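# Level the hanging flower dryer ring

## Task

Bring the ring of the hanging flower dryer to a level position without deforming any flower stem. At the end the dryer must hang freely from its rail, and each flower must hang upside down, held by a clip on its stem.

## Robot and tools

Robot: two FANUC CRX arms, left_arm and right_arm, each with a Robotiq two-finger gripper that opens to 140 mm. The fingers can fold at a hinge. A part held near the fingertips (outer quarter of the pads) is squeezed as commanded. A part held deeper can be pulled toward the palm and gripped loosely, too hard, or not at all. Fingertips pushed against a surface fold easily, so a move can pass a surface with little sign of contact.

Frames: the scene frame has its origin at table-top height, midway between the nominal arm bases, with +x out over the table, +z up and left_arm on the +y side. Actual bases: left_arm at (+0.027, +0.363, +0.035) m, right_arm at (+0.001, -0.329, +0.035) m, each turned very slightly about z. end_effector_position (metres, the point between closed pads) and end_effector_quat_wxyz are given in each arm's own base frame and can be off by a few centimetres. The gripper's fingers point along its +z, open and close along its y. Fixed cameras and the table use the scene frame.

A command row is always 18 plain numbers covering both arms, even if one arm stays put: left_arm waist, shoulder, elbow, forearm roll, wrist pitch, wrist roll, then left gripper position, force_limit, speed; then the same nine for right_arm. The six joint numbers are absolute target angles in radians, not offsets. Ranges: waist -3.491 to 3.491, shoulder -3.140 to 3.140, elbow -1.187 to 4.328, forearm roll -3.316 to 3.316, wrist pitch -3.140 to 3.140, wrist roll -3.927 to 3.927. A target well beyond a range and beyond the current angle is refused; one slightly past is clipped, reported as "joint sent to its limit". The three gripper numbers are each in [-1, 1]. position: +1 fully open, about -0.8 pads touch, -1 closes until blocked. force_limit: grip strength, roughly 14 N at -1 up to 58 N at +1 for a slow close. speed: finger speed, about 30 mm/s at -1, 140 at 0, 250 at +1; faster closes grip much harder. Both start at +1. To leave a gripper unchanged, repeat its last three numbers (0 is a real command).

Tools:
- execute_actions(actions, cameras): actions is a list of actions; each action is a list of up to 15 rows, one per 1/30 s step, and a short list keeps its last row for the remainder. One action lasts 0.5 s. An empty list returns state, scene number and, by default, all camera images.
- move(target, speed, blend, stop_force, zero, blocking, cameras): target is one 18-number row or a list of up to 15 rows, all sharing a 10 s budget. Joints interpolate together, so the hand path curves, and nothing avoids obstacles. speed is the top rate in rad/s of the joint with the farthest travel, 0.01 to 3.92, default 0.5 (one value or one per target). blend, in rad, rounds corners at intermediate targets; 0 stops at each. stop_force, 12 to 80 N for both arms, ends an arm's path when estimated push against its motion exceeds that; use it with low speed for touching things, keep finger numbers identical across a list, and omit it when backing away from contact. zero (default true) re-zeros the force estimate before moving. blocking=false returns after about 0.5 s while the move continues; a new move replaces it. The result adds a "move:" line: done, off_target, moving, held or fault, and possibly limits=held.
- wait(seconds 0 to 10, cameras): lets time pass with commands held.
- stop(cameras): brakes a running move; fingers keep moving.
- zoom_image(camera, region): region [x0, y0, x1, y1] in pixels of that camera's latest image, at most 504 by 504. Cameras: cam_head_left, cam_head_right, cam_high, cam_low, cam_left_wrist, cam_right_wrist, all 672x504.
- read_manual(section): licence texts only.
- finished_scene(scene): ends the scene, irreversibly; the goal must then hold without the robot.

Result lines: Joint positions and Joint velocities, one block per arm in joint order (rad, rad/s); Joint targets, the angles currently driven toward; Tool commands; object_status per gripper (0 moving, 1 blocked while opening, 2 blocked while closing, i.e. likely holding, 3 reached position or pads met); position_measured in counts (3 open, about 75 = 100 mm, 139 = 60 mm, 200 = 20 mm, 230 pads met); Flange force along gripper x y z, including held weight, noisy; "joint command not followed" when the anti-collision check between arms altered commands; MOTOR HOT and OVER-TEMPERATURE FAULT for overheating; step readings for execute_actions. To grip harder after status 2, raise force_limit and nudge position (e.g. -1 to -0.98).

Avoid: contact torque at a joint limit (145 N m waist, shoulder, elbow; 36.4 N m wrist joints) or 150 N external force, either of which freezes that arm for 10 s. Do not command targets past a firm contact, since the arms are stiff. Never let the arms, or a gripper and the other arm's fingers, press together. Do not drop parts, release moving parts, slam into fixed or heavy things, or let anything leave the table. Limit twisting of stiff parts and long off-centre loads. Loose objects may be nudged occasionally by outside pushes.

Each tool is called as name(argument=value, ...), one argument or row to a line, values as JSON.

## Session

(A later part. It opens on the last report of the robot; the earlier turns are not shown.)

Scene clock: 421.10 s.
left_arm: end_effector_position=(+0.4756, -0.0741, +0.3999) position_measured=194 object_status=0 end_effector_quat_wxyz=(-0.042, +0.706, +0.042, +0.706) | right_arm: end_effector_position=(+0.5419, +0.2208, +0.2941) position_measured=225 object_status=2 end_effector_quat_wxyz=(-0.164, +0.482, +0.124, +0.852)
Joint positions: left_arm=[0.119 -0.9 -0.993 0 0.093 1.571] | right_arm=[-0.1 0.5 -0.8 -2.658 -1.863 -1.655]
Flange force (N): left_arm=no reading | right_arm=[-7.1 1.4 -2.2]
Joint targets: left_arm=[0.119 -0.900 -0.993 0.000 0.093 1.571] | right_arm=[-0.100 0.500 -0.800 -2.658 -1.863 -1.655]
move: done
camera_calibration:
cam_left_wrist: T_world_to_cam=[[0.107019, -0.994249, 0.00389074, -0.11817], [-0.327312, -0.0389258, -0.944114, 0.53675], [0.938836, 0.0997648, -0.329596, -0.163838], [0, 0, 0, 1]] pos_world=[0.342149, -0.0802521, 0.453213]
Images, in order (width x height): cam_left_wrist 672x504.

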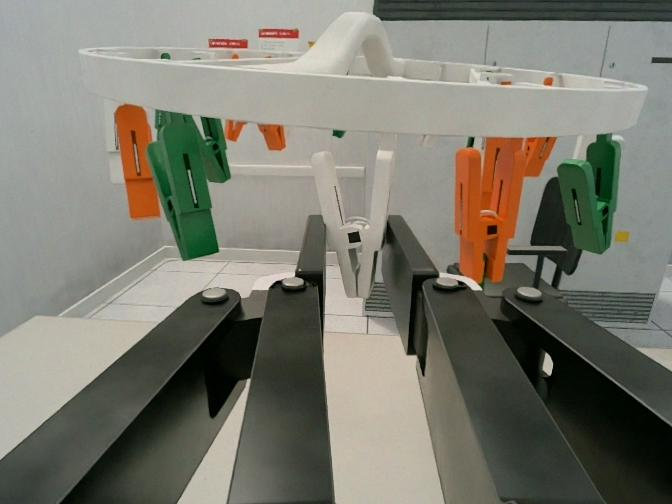

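Gripped. Drag along the arc.

move(
  target=[
    [-0.0339,-0.764,-0.953,0,0.189,1.571,-1,-1,-1,-0.1,0.5,-0.8,-2.658,-1.863,-1.655,-1,-1,-1],
    [-0.1414,-0.492,-0.839,0,0.347,1.571,-1,-1,-1,-0.1,0.5,-0.8,-2.658,-1.863,-1.655,-1,-1,-1],
  ],
  speed=0.12,
  blend=[0.05,0],
  cameras=["cam_left_wrist","cam_head_left","cam_high"],
)

Scene clock: 430.40 s.
left_arm: end_effector_position=(+0.5432, -0.2086, +0.4001) position_measured=195 object_status=2 end_effector_quat_wxyz=(+0.050, +0.705, -0.050, +0.705) | right_arm: end_effector_position=(+0.5419, +0.2208, +0.2941) position_measured=225 object_status=2 end_effector_quat_wxyz=(-0.164, +0.482, +0.124, +0.852)
Joint positions: left_arm=[-0.141 -0.492 -0.839 0 0.347 1.571] | right_arm=[-0.1 0.5 -0.8 -2.658 -1.863 -1.655]
Flange force (N): left_arm=no reading | right_arm=[-6.5 2.0 -3.0]
Joint targets: left_arm=[-0.141 -0.492 -0.839 0.000 0.347 1.571] | right_arm=[-0.100 0.500 -0.800 -2.658 -1.863 -1.655]
move: done
camera_calibration:
cam_left_wrist: T_world_to_cam=[[-0.152348, -0.988319, 0.00396412, -0.117039], [-0.326338, 0.0465178, -0.944108, 0.571217], [0.932895, -0.145127, -0.329613, -0.261645], [0, 0, 0, 1]] pos_world=[0.412666, -0.180215, 0.453513]
Images, in order (width x height): cam_head_left 672x504, cam_high 672x504, cam_left_wrist 672x504.

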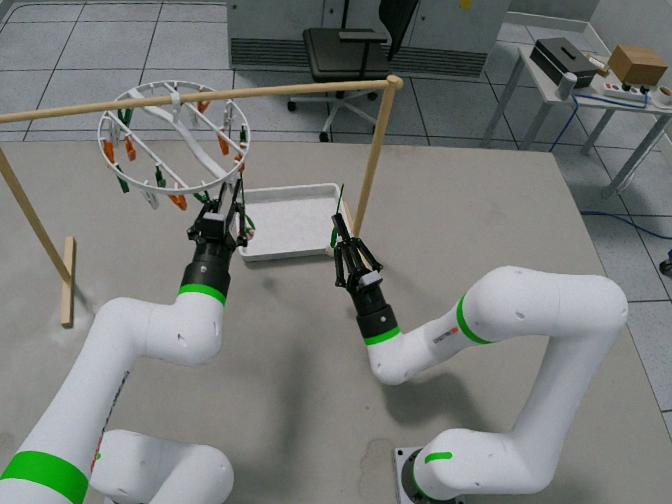

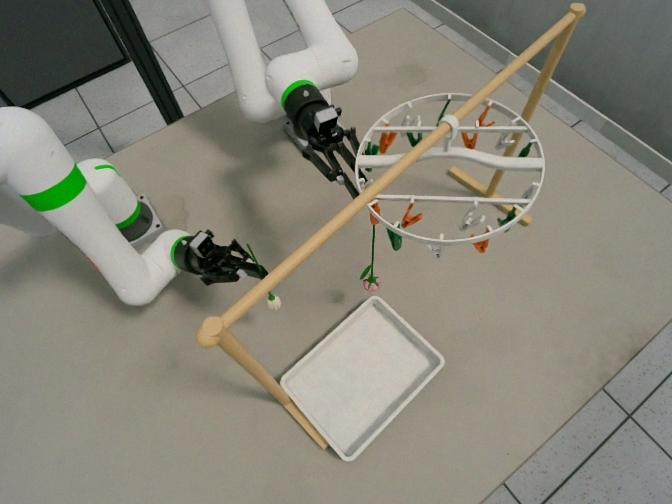

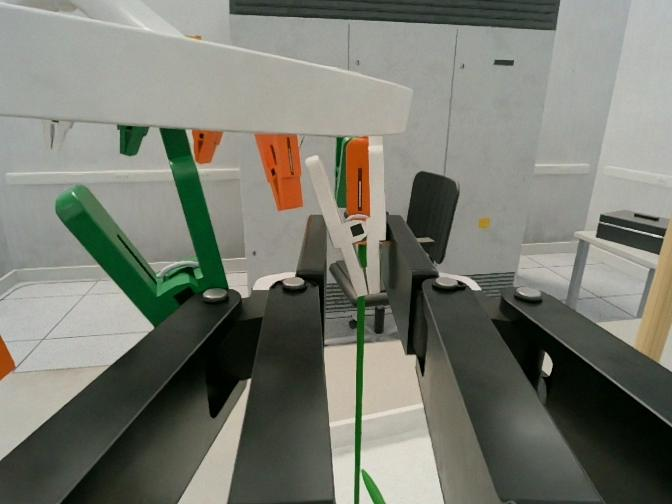

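move(
  target=[
    [-0.1414,-0.492,-0.839,0,0.347,1.571,-0.38,-1,-1,-0.1,0.5,-0.8,-2.658,-1.863,-1.655,-1,-1,-1],
    [-0.1414,-1.1,-1.05,0,-0.05,1.571,-0.38,-1,-1,-0.1,0.5,-0.8,-2.658,-1.863,-1.655,-1,-1,-1],
    [0.167,-1.3,-1.052,0,-0.248,1.571,-0.38,-1,-1,-0.1,0.5,-0.8,-2.658,-1.863,-1.655,-1,-1,-1],
  ],
  speed=[0.3,0.3,0.5],
  blend=[0,0.03,0],
  cameras=["cam_left_wrist","cam_head_left"],
)

Scene clock: 442.63 s.
left_arm: end_effector_position=(+0.3947, -0.0653, +0.4002) position_measured=177 object_status=3 end_effector_quat_wxyz=(-0.059, +0.705, +0.059, +0.705) | right_arm: end_effector_position=(+0.5419, +0.2208, +0.2941) position_measured=225 object_status=2 end_effector_quat_wxyz=(-0.164, +0.482, +0.124, +0.852)
Joint positions: left_arm=[0.167 -1.3 -1.052 0 -0.248 1.571] | right_arm=[-0.1 0.5 -0.8 -2.658 -1.863 -1.655]
Flange force (N): left_arm=no reading | right_arm=[-5.7 0.7 -2.3]
Joint targets: left_arm=[0.167 -1.300 -1.052 0.000 -0.248 1.571] | right_arm=[-0.100 0.500 -0.800 -2.658 -1.863 -1.655]
move: done
camera_calibration:
cam_left_wrist: T_world_to_cam=[[0.154663, -0.987959, 0.00398136, -0.119195], [-0.32506, -0.054692, -0.944111, 0.508959], [0.932961, 0.144725, -0.329604, -0.083358], [0, 0, 0, 1]] pos_world=[0.261647, -0.0778594, 0.453513]
Images, in order (width x height): cam_head_left 672x504, cam_left_wrist 672x504.

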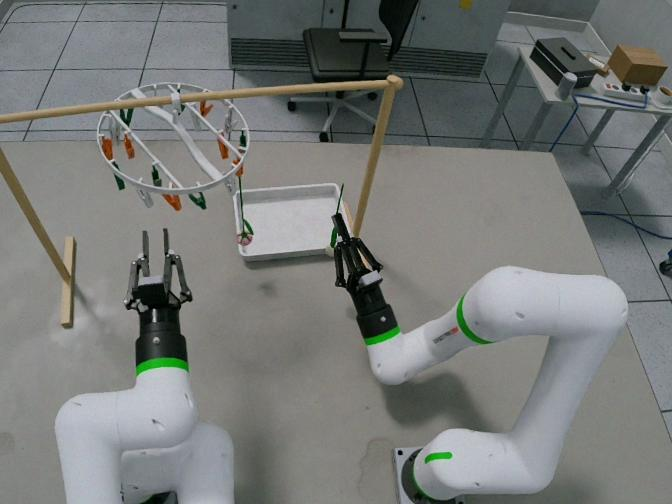

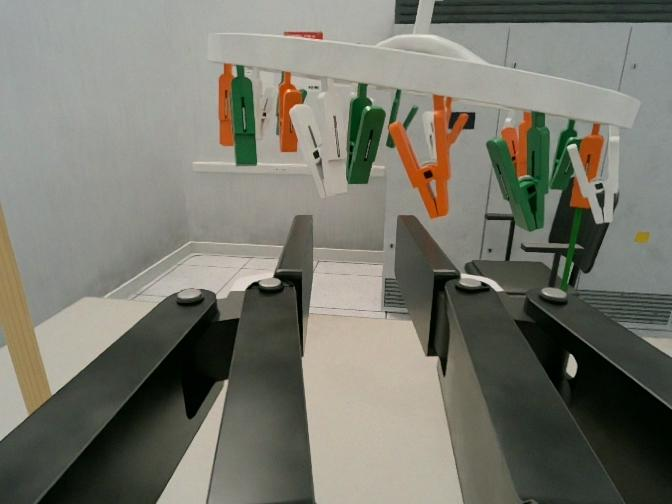

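move(
  target=[0.199,-0.855,-0.934,0,0.079,1.571,-0.38,-1,-1,-0.1,0.5,-0.8,-2.658,-1.863,-1.655,-1,-1,-1],
  speed=0.25,
  cameras=["cam_left_wrist"],
)

move(
  target=[0.199,-0.855,-0.934,0,0.079,1.571,-1,-1,-1,-0.1,0.5,-0.8,-2.658,-1.863,-1.655,-1,-1,-1],
  cameras=["cam_left_wrist"],
)

Scene clock: 458.13 s.
left_arm: end_effector_position=(+0.4921, -0.0334, +0.4201) position_measured=177 object_status=3 end_effector_quat_wxyz=(-0.070, +0.704, +0.070, +0.704) | right_arm: end_effector_position=(+0.5419, +0.2208, +0.2941) position_measured=225 object_status=2 end_effector_quat_wxyz=(-0.164, +0.482, +0.124, +0.852)
Joint positions: left_arm=[0.199 -0.855 -0.934 0 0.079 1.571] | right_arm=[-0.1 0.5 -0.8 -2.658 -1.863 -1.655]
Flange force (N): left_arm=no reading | right_arm=[-6.8 1.6 -2.6]
Joint targets: left_arm=[0.199 -0.855 -0.934 0.000 0.079 1.571] | right_arm=[-0.100 0.500 -0.800 -2.658 -1.863 -1.655]
move: done
camera_calibration:
cam_left_wrist: T_world_to_cam=[[0.186277, -0.982489, 0.0039176, -0.118116], [-0.323151, -0.065033, -0.94411, 0.559879], [0.927833, 0.1746, -0.329607, -0.1688], [0, 0, 0, 1]] pos_world=[0.359545, -0.0501644, 0.473413]
Images, in order (width x height): cam_left_wrist 672x504.

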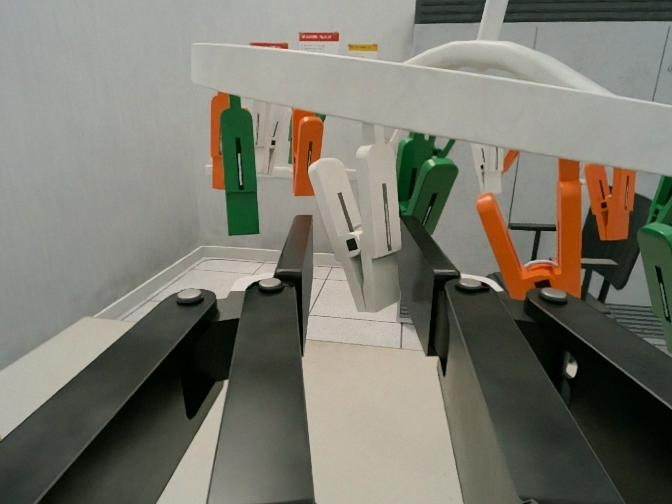

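Scene clock: 459.07 s.
left_arm: end_effector_position=(+0.4921, -0.0334, +0.4201) position_measured=210 object_status=2 end_effector_quat_wxyz=(-0.070, +0.704, +0.070, +0.704) | right_arm: end_effector_position=(+0.5419, +0.2208, +0.2941) position_measured=225 object_status=2 end_effector_quat_wxyz=(-0.164, +0.482, +0.124, +0.852)
Joint positions: left_arm=[0.199 -0.855 -0.934 0 0.079 1.571] | right_arm=[-0.1 0.5 -0.8 -2.658 -1.863 -1.655]
Flange force (N): left_arm=no reading | right_arm=[-6.3 0.9 -3.0]
Joint targets: left_arm=[0.199 -0.855 -0.934 0.000 0.079 1.571] | right_arm=[-0.100 0.500 -0.800 -2.658 -1.863 -1.655]
move: done
camera_calibration:
cam_left_wrist: T_world_to_cam=[[0.186277, -0.982489, 0.0039176, -0.118116], [-0.323151, -0.065033, -0.94411, 0.559879], [0.927833, 0.1746, -0.329607, -0.1688], [0, 0, 0, 1]] pos_world=[0.359545, -0.0501644, 0.473413]
Images, in order (width x height): cam_left_wrist 672x504.

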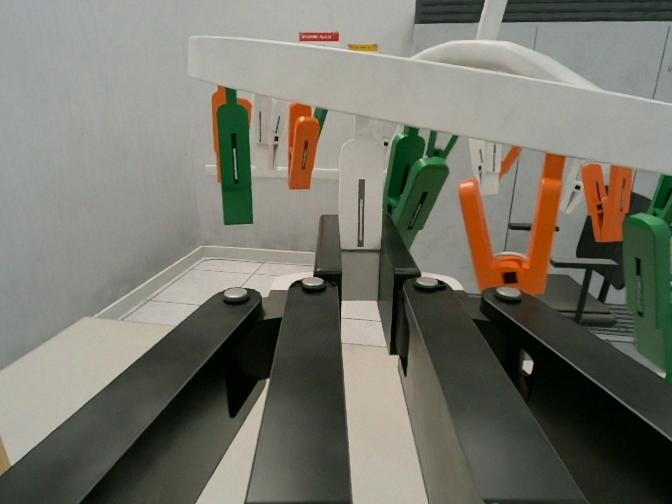

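move(
  target=[
    [-0.068,-0.74,-0.9216,0,0.1816,1.571,-1,-1,-1,-0.1,0.5,-0.8,-2.658,-1.863,-1.655,-1,-1,-1],
    [-0.196,-0.431,-0.806,0,0.375,1.571,-1,-1,-1,-0.1,0.5,-0.8,-2.658,-1.863,-1.655,-1,-1,-1],
  ],
  speed=0.15,
  blend=[0.05,0],
)

move(
  target=[
    [-0.196,-0.431,-0.806,0,0.375,1.571,-0.38,-1,-1,-0.1,0.5,-0.8,-2.658,-1.863,-1.655,-1,-1,-1],
    [-0.196,-1.1,-1.05,0,-0.05,1.571,-0.38,-1,-1,-0.1,0.5,-0.8,-2.658,-1.863,-1.655,-1,-1,-1],
    [0.167,-1.3,-1.052,0,-0.248,1.571,-0.38,-1,-1,-0.1,0.5,-0.8,-2.658,-1.863,-1.655,-1,-1,-1],
  ],
  speed=[0.3,0.3,0.5],
  blend=[0,0.03,0],
  cameras=["cam_left_wrist","cam_head_left","cam_head_right","cam_high"],
)

zoom_image(
  camera="cam_head_left",
  region=[60, 40, 270, 280],
)

zoom_image(
  camera="cam_high",
  region=[340, 60, 560, 280],
)

Scene clock: 471.80 s.
left_arm: end_effector_position=(+0.5488, -0.2415, +0.4000) position_measured=210 object_status=2 end_effector_quat_wxyz=(+0.069, +0.704, -0.069, +0.704) | right_arm: end_effector_position=(+0.5419, +0.2208, +0.2941) position_measured=225 object_status=2 end_effector_quat_wxyz=(-0.164, +0.482, +0.124, +0.852)
Joint positions: left_arm=[-0.196 -0.431 -0.806 0 0.375 1.571] | right_arm=[-0.1 0.5 -0.8 -2.658 -1.863 -1.655]
Flange force (N): left_arm=no reading | right_arm=[-6.0 0.3 -2.4]
Joint targets: left_arm=[-0.196 -0.431 -0.806 0.000 0.375 1.571] | right_arm=[-0.100 0.500 -0.800 -2.658 -1.863 -1.655]
move: done

Scene clock: 476.10 s.
left_arm: end_effector_position=(+0.3947, -0.0653, +0.4002) position_measured=177 object_status=3 end_effector_quat_wxyz=(-0.059, +0.705, +0.059, +0.705) | right_arm: end_effector_position=(+0.5419, +0.2208, +0.2941) position_measured=225 object_status=2 end_effector_quat_wxyz=(-0.164, +0.482, +0.124, +0.852)
Joint positions: left_arm=[0.167 -1.3 -1.052 0 -0.248 1.571] | right_arm=[-0.1 0.5 -0.8 -2.658 -1.863 -1.655]
Flange force (N): left_arm=no reading | right_arm=[-7.7 1.1 -2.7]
Joint targets: left_arm=[0.167 -1.300 -1.052 0.000 -0.248 1.571] | right_arm=[-0.100 0.500 -0.800 -2.658 -1.863 -1.655]
move: done
camera_calibration:
cam_left_wrist: T_world_to_cam=[[0.154663, -0.987959, 0.00398136, -0.119195], [-0.32506, -0.054692, -0.944111, 0.508959], [0.932961, 0.144725, -0.329604, -0.083358], [0, 0, 0, 1]] pos_world=[0.261647, -0.0778594, 0.453513]
Images, in order (width x height): cam_head_left 672x504, cam_head_right 672x504, cam_high 672x504, cam_left_wrist 672x504.

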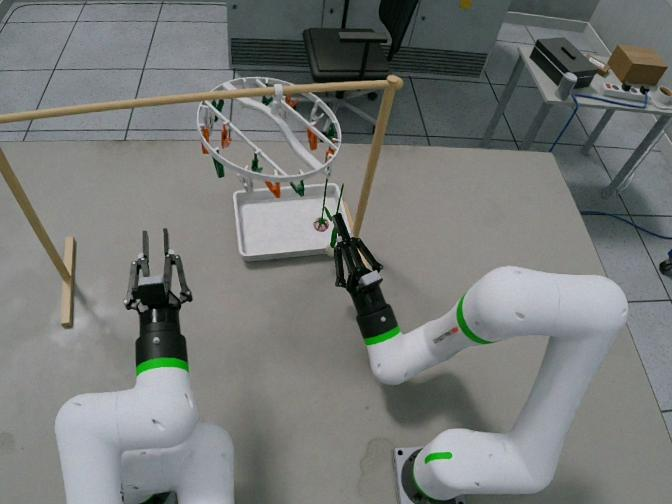

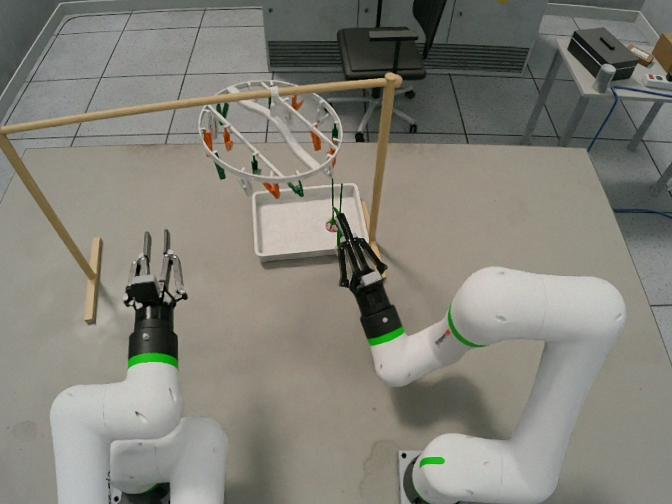

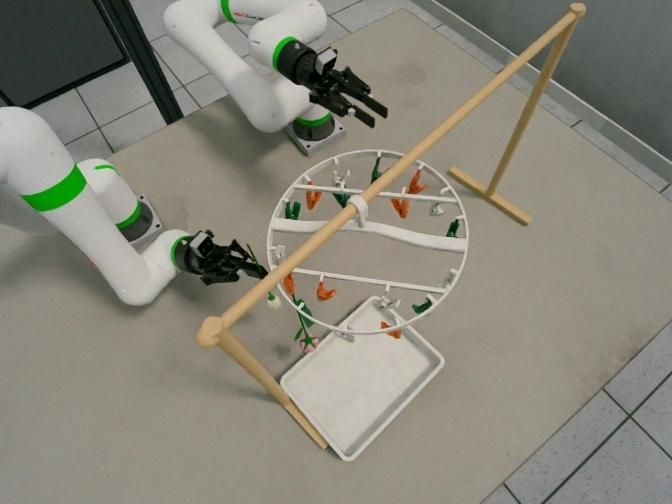

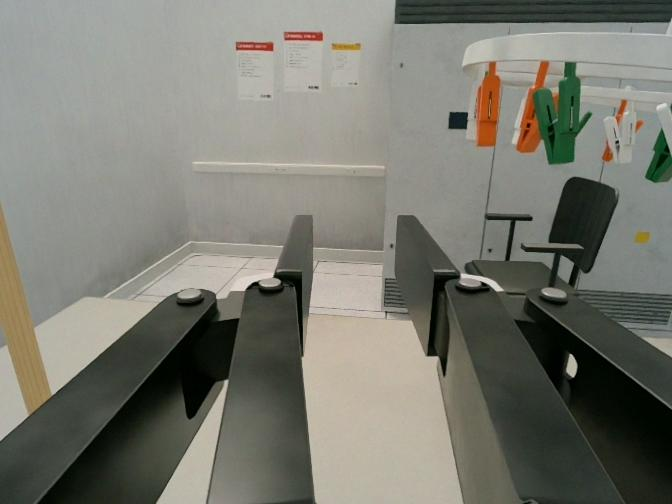

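Scaled by 2.100 from the camera's 672x504 image, which has a finer 960x720 frame.

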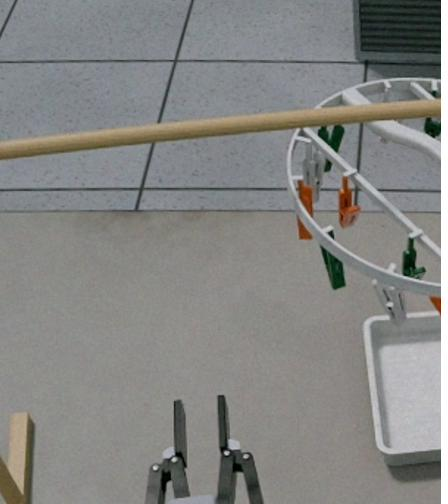

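Scaled by 2.291 from the camera's 672x504 image, which has a finer 960x720 frame.

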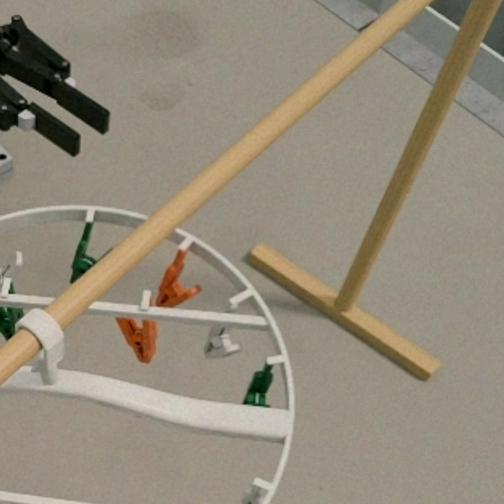

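move(
  target=[0.45,-1.3,-1.052,0,-0.248,1.571,-0.38,-1,-1,-0.45,0.5,-0.8,-2.658,-1.863,-1.655,-1,-1,-1],
  speed=0.3,
  cameras=["cam_head_left","cam_head_right","cam_high","cam_right_wrist","cam_low"],
)

zoom_image(
  camera="cam_head_left",
  region=[180, 60, 360, 250],
)

zoom_image(
  camera="cam_head_right",
  region=[180, 60, 360, 250],
)

zoom_image(
  camera="cam_high",
  region=[250, 140, 490, 370],
)

Scene clock: 492.57 s.
left_arm: end_effector_position=(+0.3972, +0.0475, +0.4002) position_measured=177 object_status=3 end_effector_quat_wxyz=(-0.158, +0.689, +0.158, +0.689) | right_arm: end_effector_position=(+0.5848, +0.0217, +0.2941) position_measured=225 object_status=2 end_effector_quat_wxyz=(-0.014, +0.496, +0.038, +0.867)
Joint positions: left_arm=[0.45 -1.3 -1.052 0 -0.248 1.571] | right_arm=[-0.45 0.5 -0.8 -2.658 -1.863 -1.655]
Flange force (N): left_arm=no reading | right_arm=[-7.2 1.1 -2.1]
Joint targets: left_arm=[0.450 -1.300 -1.052 0.000 -0.248 1.571] | right_arm=[-0.450 0.500 -0.800 -2.658 -1.863 -1.655]
move: done
camera_calibration:
cam_right_wrist: T_world_to_cam=[[0.0868273, -0.9946, 0.0568463, -0.0320408], [0.198714, -0.0386242, -0.979296, 0.177267], [0.976204, 0.0963258, 0.194287, -0.483835], [0, 0, 0, 1]] pos_world=[0.439878, 0.0215848, 0.269421]
Images, in order (width x height): cam_head_left 672x504, cam_head_right 672x504, cam_high 672x504, cam_low 672x504, cam_right_wrist 672x504.

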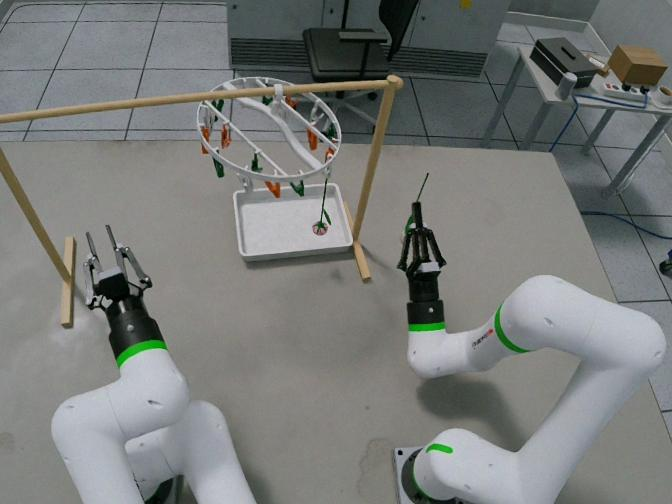

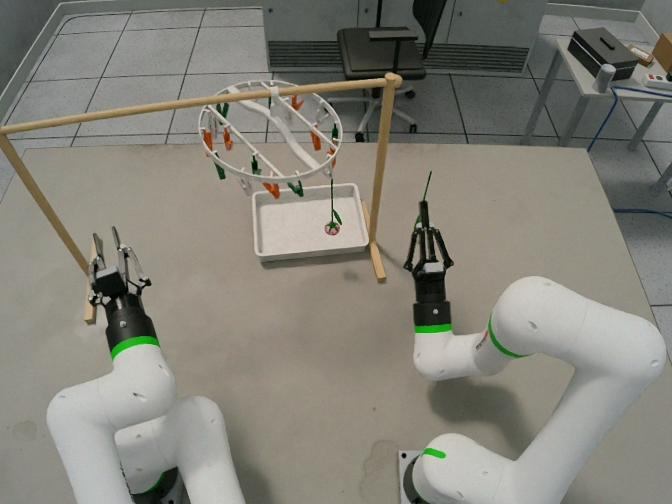

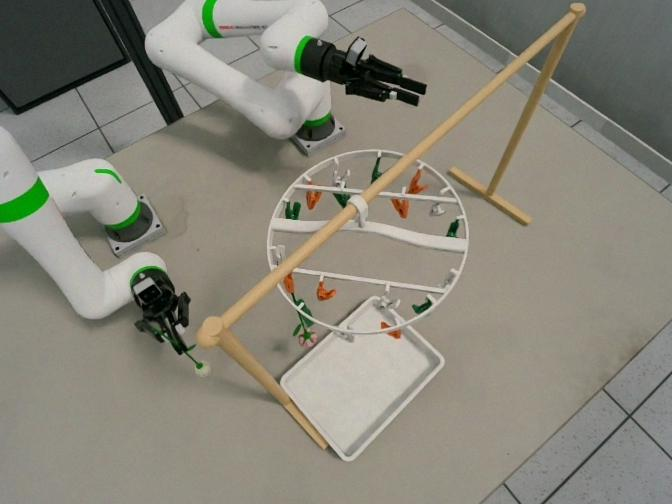

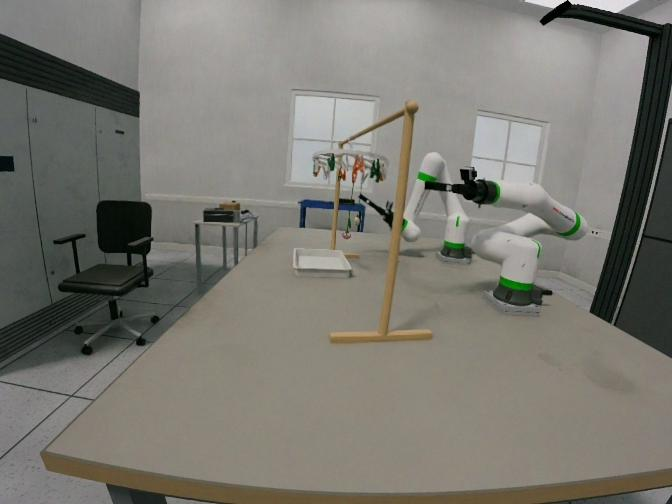

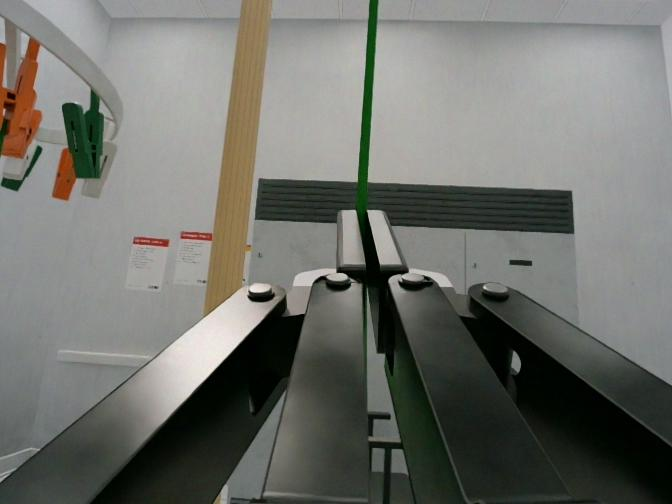

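Scaled by 2.653 from the camera's 672x504 image, which has a finer 960x720 frame.

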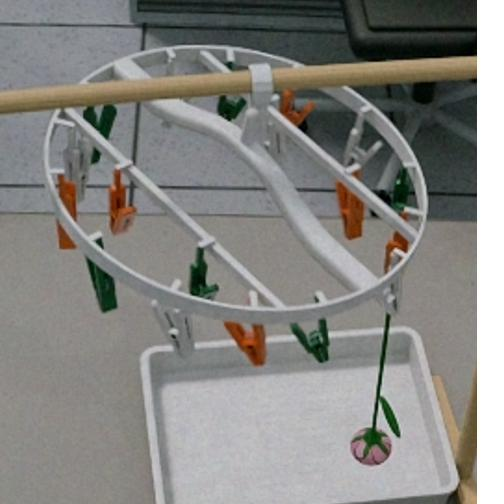

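Scaled by 2.653 from the camera's 672x504 image, which has a finer 960x720 frame.

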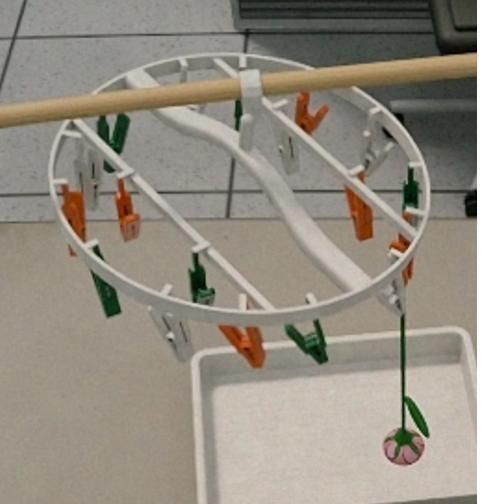

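Scaled by 2.100 from the camera's 672x504 image, which has a finer 960x720 frame.

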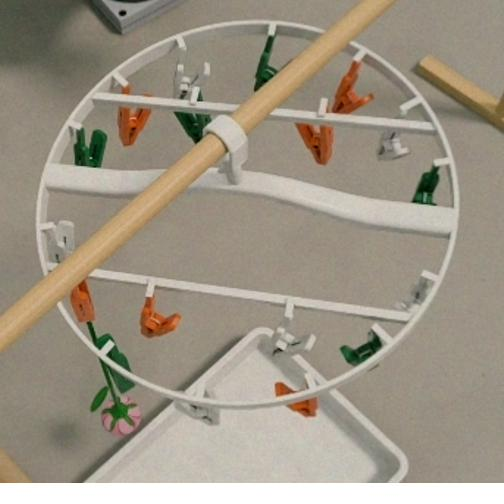

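move(
  target=[
    [-0.2277,-1.1,-0.95,0,-0.1,1.571,-0.38,-1,-1,-0.6,0.4,-0.8,-2.658,-1.863,-1.655,-1,-1,-1],
    [-0.2277,-0.86,-0.889,0,0.029,1.571,-0.38,-1,-1,-0.6,0.4,-0.8,-2.658,-1.863,-1.655,-1,-1,-1],
  ],
  speed=0.5,
  cameras=["cam_left_wrist"],
)

Scene clock: 559.17 s.
left_arm: end_effector_position=(+0.4340, -0.2340, +0.4401) position_measured=177 object_status=3 end_effector_quat_wxyz=(+0.080, +0.703, -0.080, +0.703) | right_arm: end_effector_position=(+0.5703, -0.0584, +0.3452) position_measured=225 object_status=2 end_effector_quat_wxyz=(+0.065, +0.460, +0.023, +0.885)
Joint positions: left_arm=[-0.228 -0.86 -0.889 0 0.029 1.571] | right_arm=[-0.6 0.4 -0.8 -2.658 -1.863 -1.655]
Flange force (N): left_arm=no reading | right_arm=[-6.1 1.3 -2.4]
Joint targets: left_arm=[-0.228 -0.860 -0.889 0.000 0.029 1.571] | right_arm=[-0.600 0.400 -0.800 -2.658 -1.863 -1.655]
move: done
camera_calibration:
cam_left_wrist: T_world_to_cam=[[-0.237051, -0.971489, 0.00399877, -0.118305], [-0.321011, 0.0744428, -0.944145, 0.578682], [0.916929, -0.225094, -0.329505, -0.162123], [0, 0, 0, 1]] pos_world=[0.306374, -0.194504, 0.493413]
Images, in order (width x height): cam_left_wrist 672x504.

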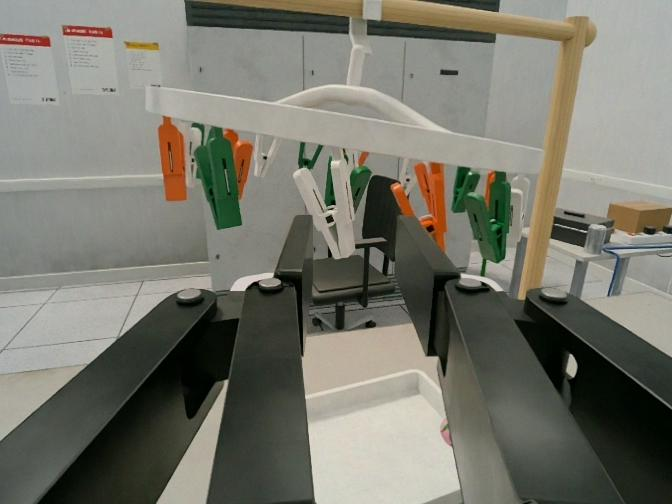

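move(
  target=[-0.21,-0.571,-0.782,0,0.211,1.571,-0.38,-1,-1,-0.6,0.4,-0.8,-2.658,-1.863,-1.655,-1,-1,-1],
  speed=0.2,
  cameras=["cam_left_wrist"],
)

move(
  target=[
    [-0.3576,-0.496,-0.745,0,0.249,1.571,-0.38,-1,-1,-0.6,0.4,-0.8,-2.658,-1.863,-1.655,-1,-1,-1],
    [-0.4425,-0.29,-0.616,0,0.326,1.571,-0.38,-1,-1,-0.6,0.4,-0.8,-2.658,-1.863,-1.655,-1,-1,-1],
  ],
  speed=0.08,
  blend=[0.05,0],
  cameras=["cam_left_wrist","cam_head_left","cam_high"],
)

Scene clock: 571.73 s.
left_arm: end_effector_position=(+0.5161, -0.2429, +0.4399) position_measured=177 object_status=3 end_effector_quat_wxyz=(+0.074, +0.703, -0.074, +0.703) | right_arm: end_effector_position=(+0.5703, -0.0584, +0.3452) position_measured=225 object_status=2 end_effector_quat_wxyz=(+0.065, +0.460, +0.023, +0.885)
Joint positions: left_arm=[-0.21 -0.571 -0.782 0 0.211 1.571] | right_arm=[-0.6 0.4 -0.8 -2.658 -1.863 -1.655]
Flange force (N): left_arm=no reading | right_arm=[-6.7 1.5 -2.0]
Joint targets: left_arm=[-0.210 -0.571 -0.782 0.000 0.211 1.571] | right_arm=[-0.600 0.400 -0.800 -2.658 -1.863 -1.655]
move: done
camera_calibration:
cam_left_wrist: T_world_to_cam=[[-0.219829, -0.97553, 0.00395146, -0.11728], [-0.322359, 0.068817, -0.944113, 0.604799], [0.920739, -0.208817, -0.329599, -0.237409], [0, 0, 0, 1]] pos_world=[0.387772, -0.205606, 0.493213]
Images, in order (width x height): cam_left_wrist 672x504.

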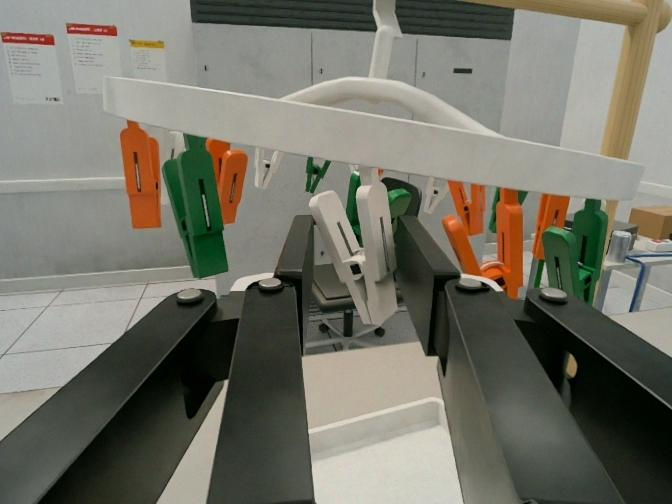

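Scene clock: 576.47 s.
left_arm: end_effector_position=(+0.5287, -0.3944, +0.4402) position_measured=177 object_status=3 end_effector_quat_wxyz=(+0.155, +0.690, -0.155, +0.690) | right_arm: end_effector_position=(+0.5703, -0.0584, +0.3452) position_measured=225 object_status=2 end_effector_quat_wxyz=(+0.065, +0.460, +0.023, +0.885)
Joint positions: left_arm=[-0.442 -0.29 -0.616 0 0.326 1.571] | right_arm=[-0.6 0.4 -0.8 -2.658 -1.863 -1.655]
Flange force (N): left_arm=no reading | right_arm=[-6.8 0.4 -1.9]
Joint targets: left_arm=[-0.443 -0.290 -0.616 0.000 0.326 1.571] | right_arm=[-0.600 0.400 -0.800 -2.658 -1.863 -1.655]
move: done
camera_calibration:
cam_left_wrist: T_world_to_cam=[[-0.43867, -0.898639, 0.00397225, -0.116328], [-0.297855, 0.141224, -0.944107, 0.635167], [0.847851, -0.415335, -0.329615, -0.323453], [0, 0, 0, 1]] pos_world=[0.412397, -0.328579, 0.493513]
Images, in order (width x height): cam_head_left 672x504, cam_high 672x504, cam_left_wrist 672x504.

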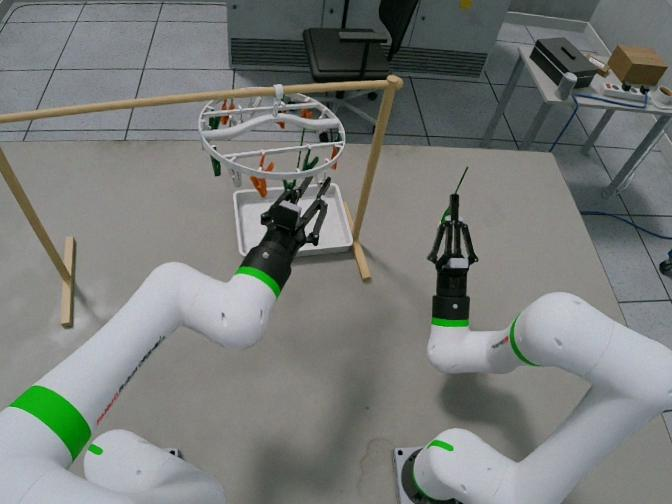

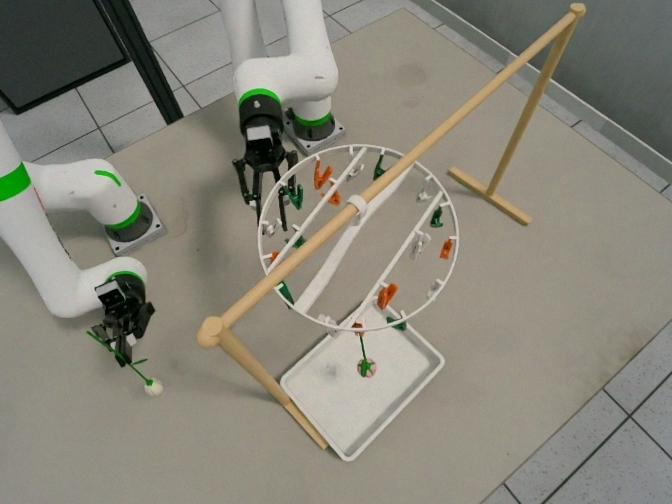

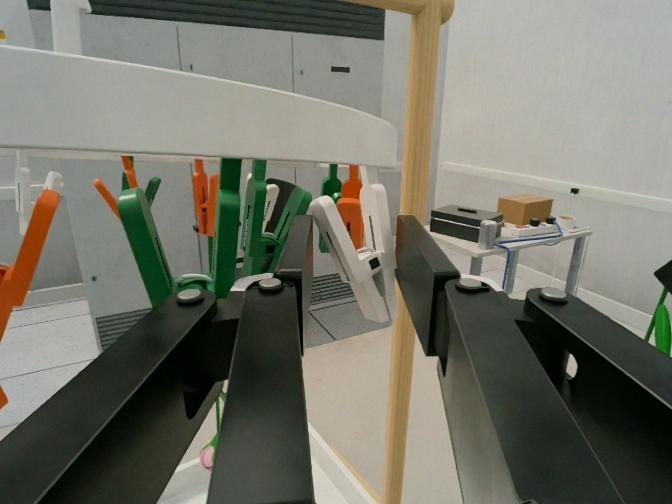

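move(
  target=[
    [-0.4425,-1.1,-1.05,0,-0.05,1.571,-0.38,-1,-1,-0.6,0.4,-0.8,-2.658,-1.863,-1.655,-1,-1,-1],
    [-0.124,-1.0,-0.924,0,-0.1,1.571,-0.2,-1,-1,-0.6,0.4,-0.8,-2.658,-1.863,-1.655,-1,-1,-1],
  ],
  speed=[0.3,0.5],
  cameras=["all"],
)

Scene clock: 615.30 s.
left_arm: end_effector_position=(+0.4207, -0.1834, +0.4306) position_measured=154 object_status=0 end_effector_quat_wxyz=(+0.043, +0.714, -0.044, +0.697) | right_arm: end_effector_position=(+0.5703, -0.0584, +0.3452) position_measured=225 object_status=2 end_effector_quat_wxyz=(+0.065, +0.460, +0.023, +0.885)
Joint positions: left_arm=[-0.124 -1 -0.924 0 -0.1 1.571] | right_arm=[-0.6 0.4 -0.8 -2.658 -1.863 -1.655]
Flange force (N): left_arm=no reading | right_arm=[-6.1 -0.2 -1.2]
Joint targets: left_arm=[-0.124 -1.000 -0.924 0.000 -0.100 1.571] | right_arm=[-0.600 0.400 -0.800 -2.658 -1.863 -1.655]
move: done
camera_calibration:
cam_left_wrist: T_world_to_cam=[[-0.135121, -0.99082, 0.00422818, -0.118802], [-0.349492, 0.0436674, -0.935921, 0.564504], [0.927145, -0.127941, -0.352184, -0.118453], [0, 0, 0, 1]] pos_world=[0.29106, -0.157517, 0.487116]
cam_right_wrist: T_world_to_cam=[[-0.0696, -0.991757, 0.107584, -0.0414328], [0.270669, -0.122574, -0.954837, 0.172709], [0.960153, -0.0373369, 0.276969, -0.499085], [0, 0, 0, 1]] pos_world=[0.429567, -0.0385558, 0.307598]

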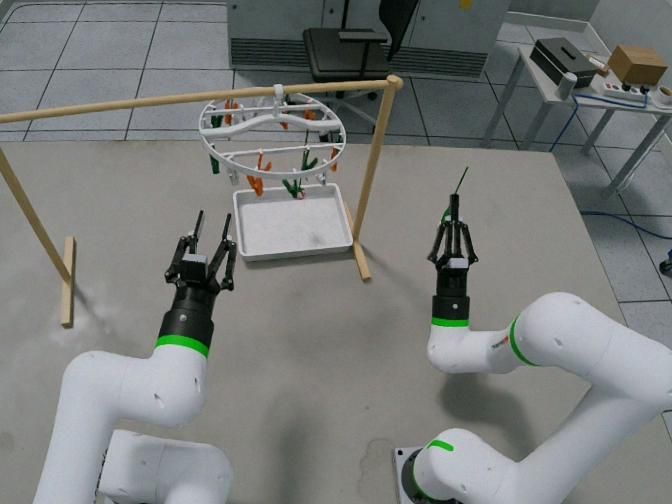

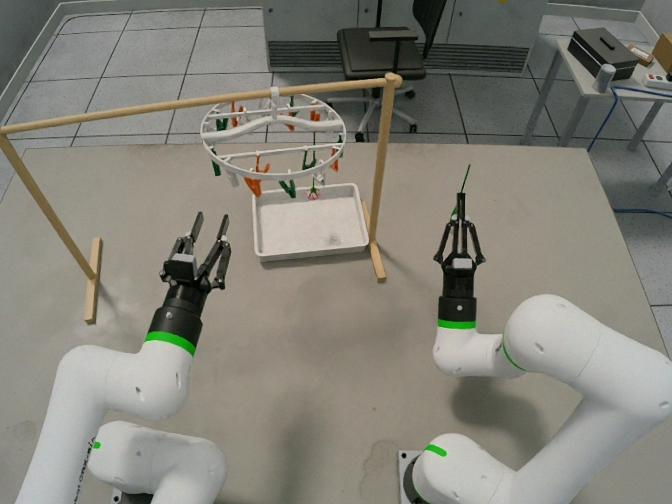

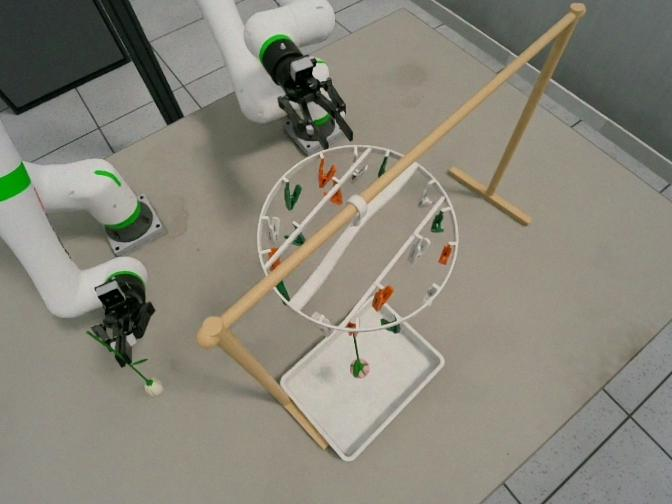

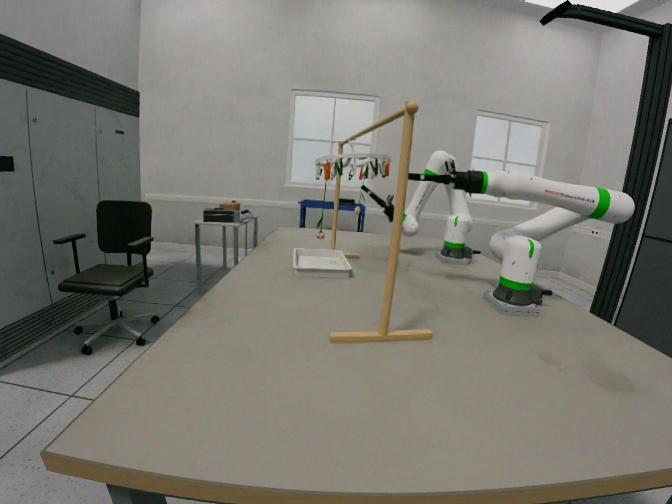

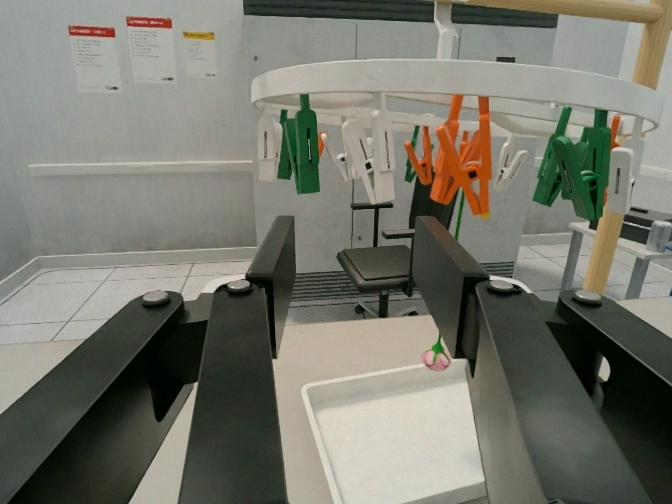

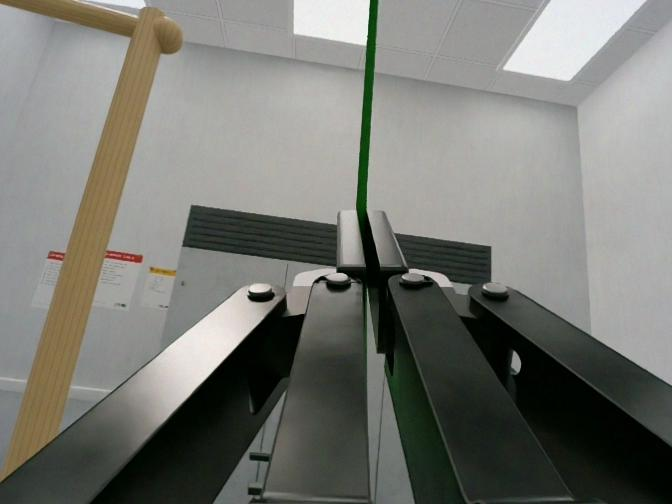

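zoom_image(
  camera="cam_high",
  region=[230, 130, 480, 350],
)

zoom_image(
  camera="cam_left_wrist",
  region=[230, 50, 672, 260],
)

zoom_image(
  camera="cam_head_left",
  region=[180, 70, 370, 220],
)

zoom_image(
  camera="cam_head_right",
  region=[180, 70, 370, 220],
)

zoom_image(
  camera="cam_low",
  region=[290, 120, 420, 250],
)

Scaled by 2.016 from the camera's 672x504 image, which has a finer 960x720 frame.

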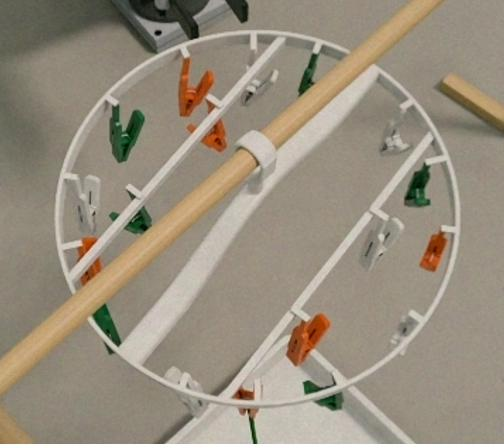

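Scaled by 1.140 from the camera's 672x504 image, which has a finer 960x720 frame.

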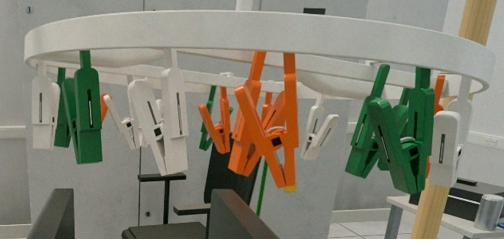

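Scaled by 2.653 from the camera's 672x504 image, which has a finer 960x720 frame.

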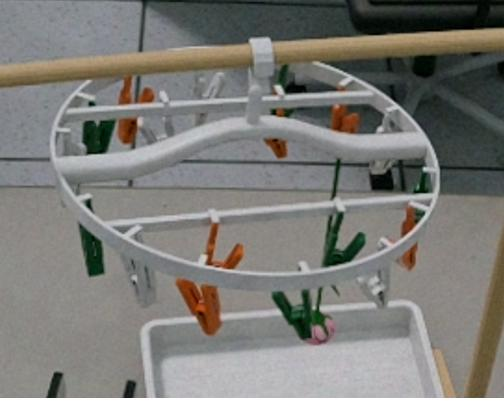

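Scaled by 2.653 from the camera's 672x504 image, which has a finer 960x720 frame.

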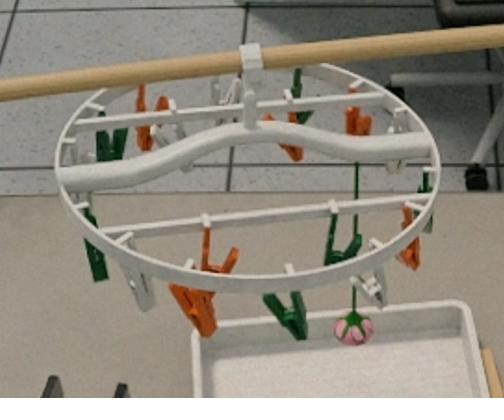

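Scaled by 3.877 from the camera's 672x504 image, which has a finer 960x720 frame.

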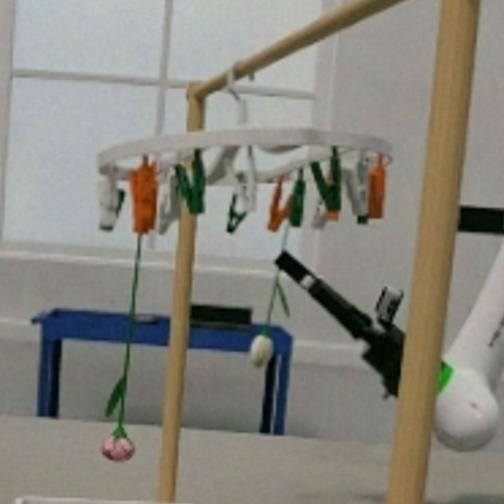

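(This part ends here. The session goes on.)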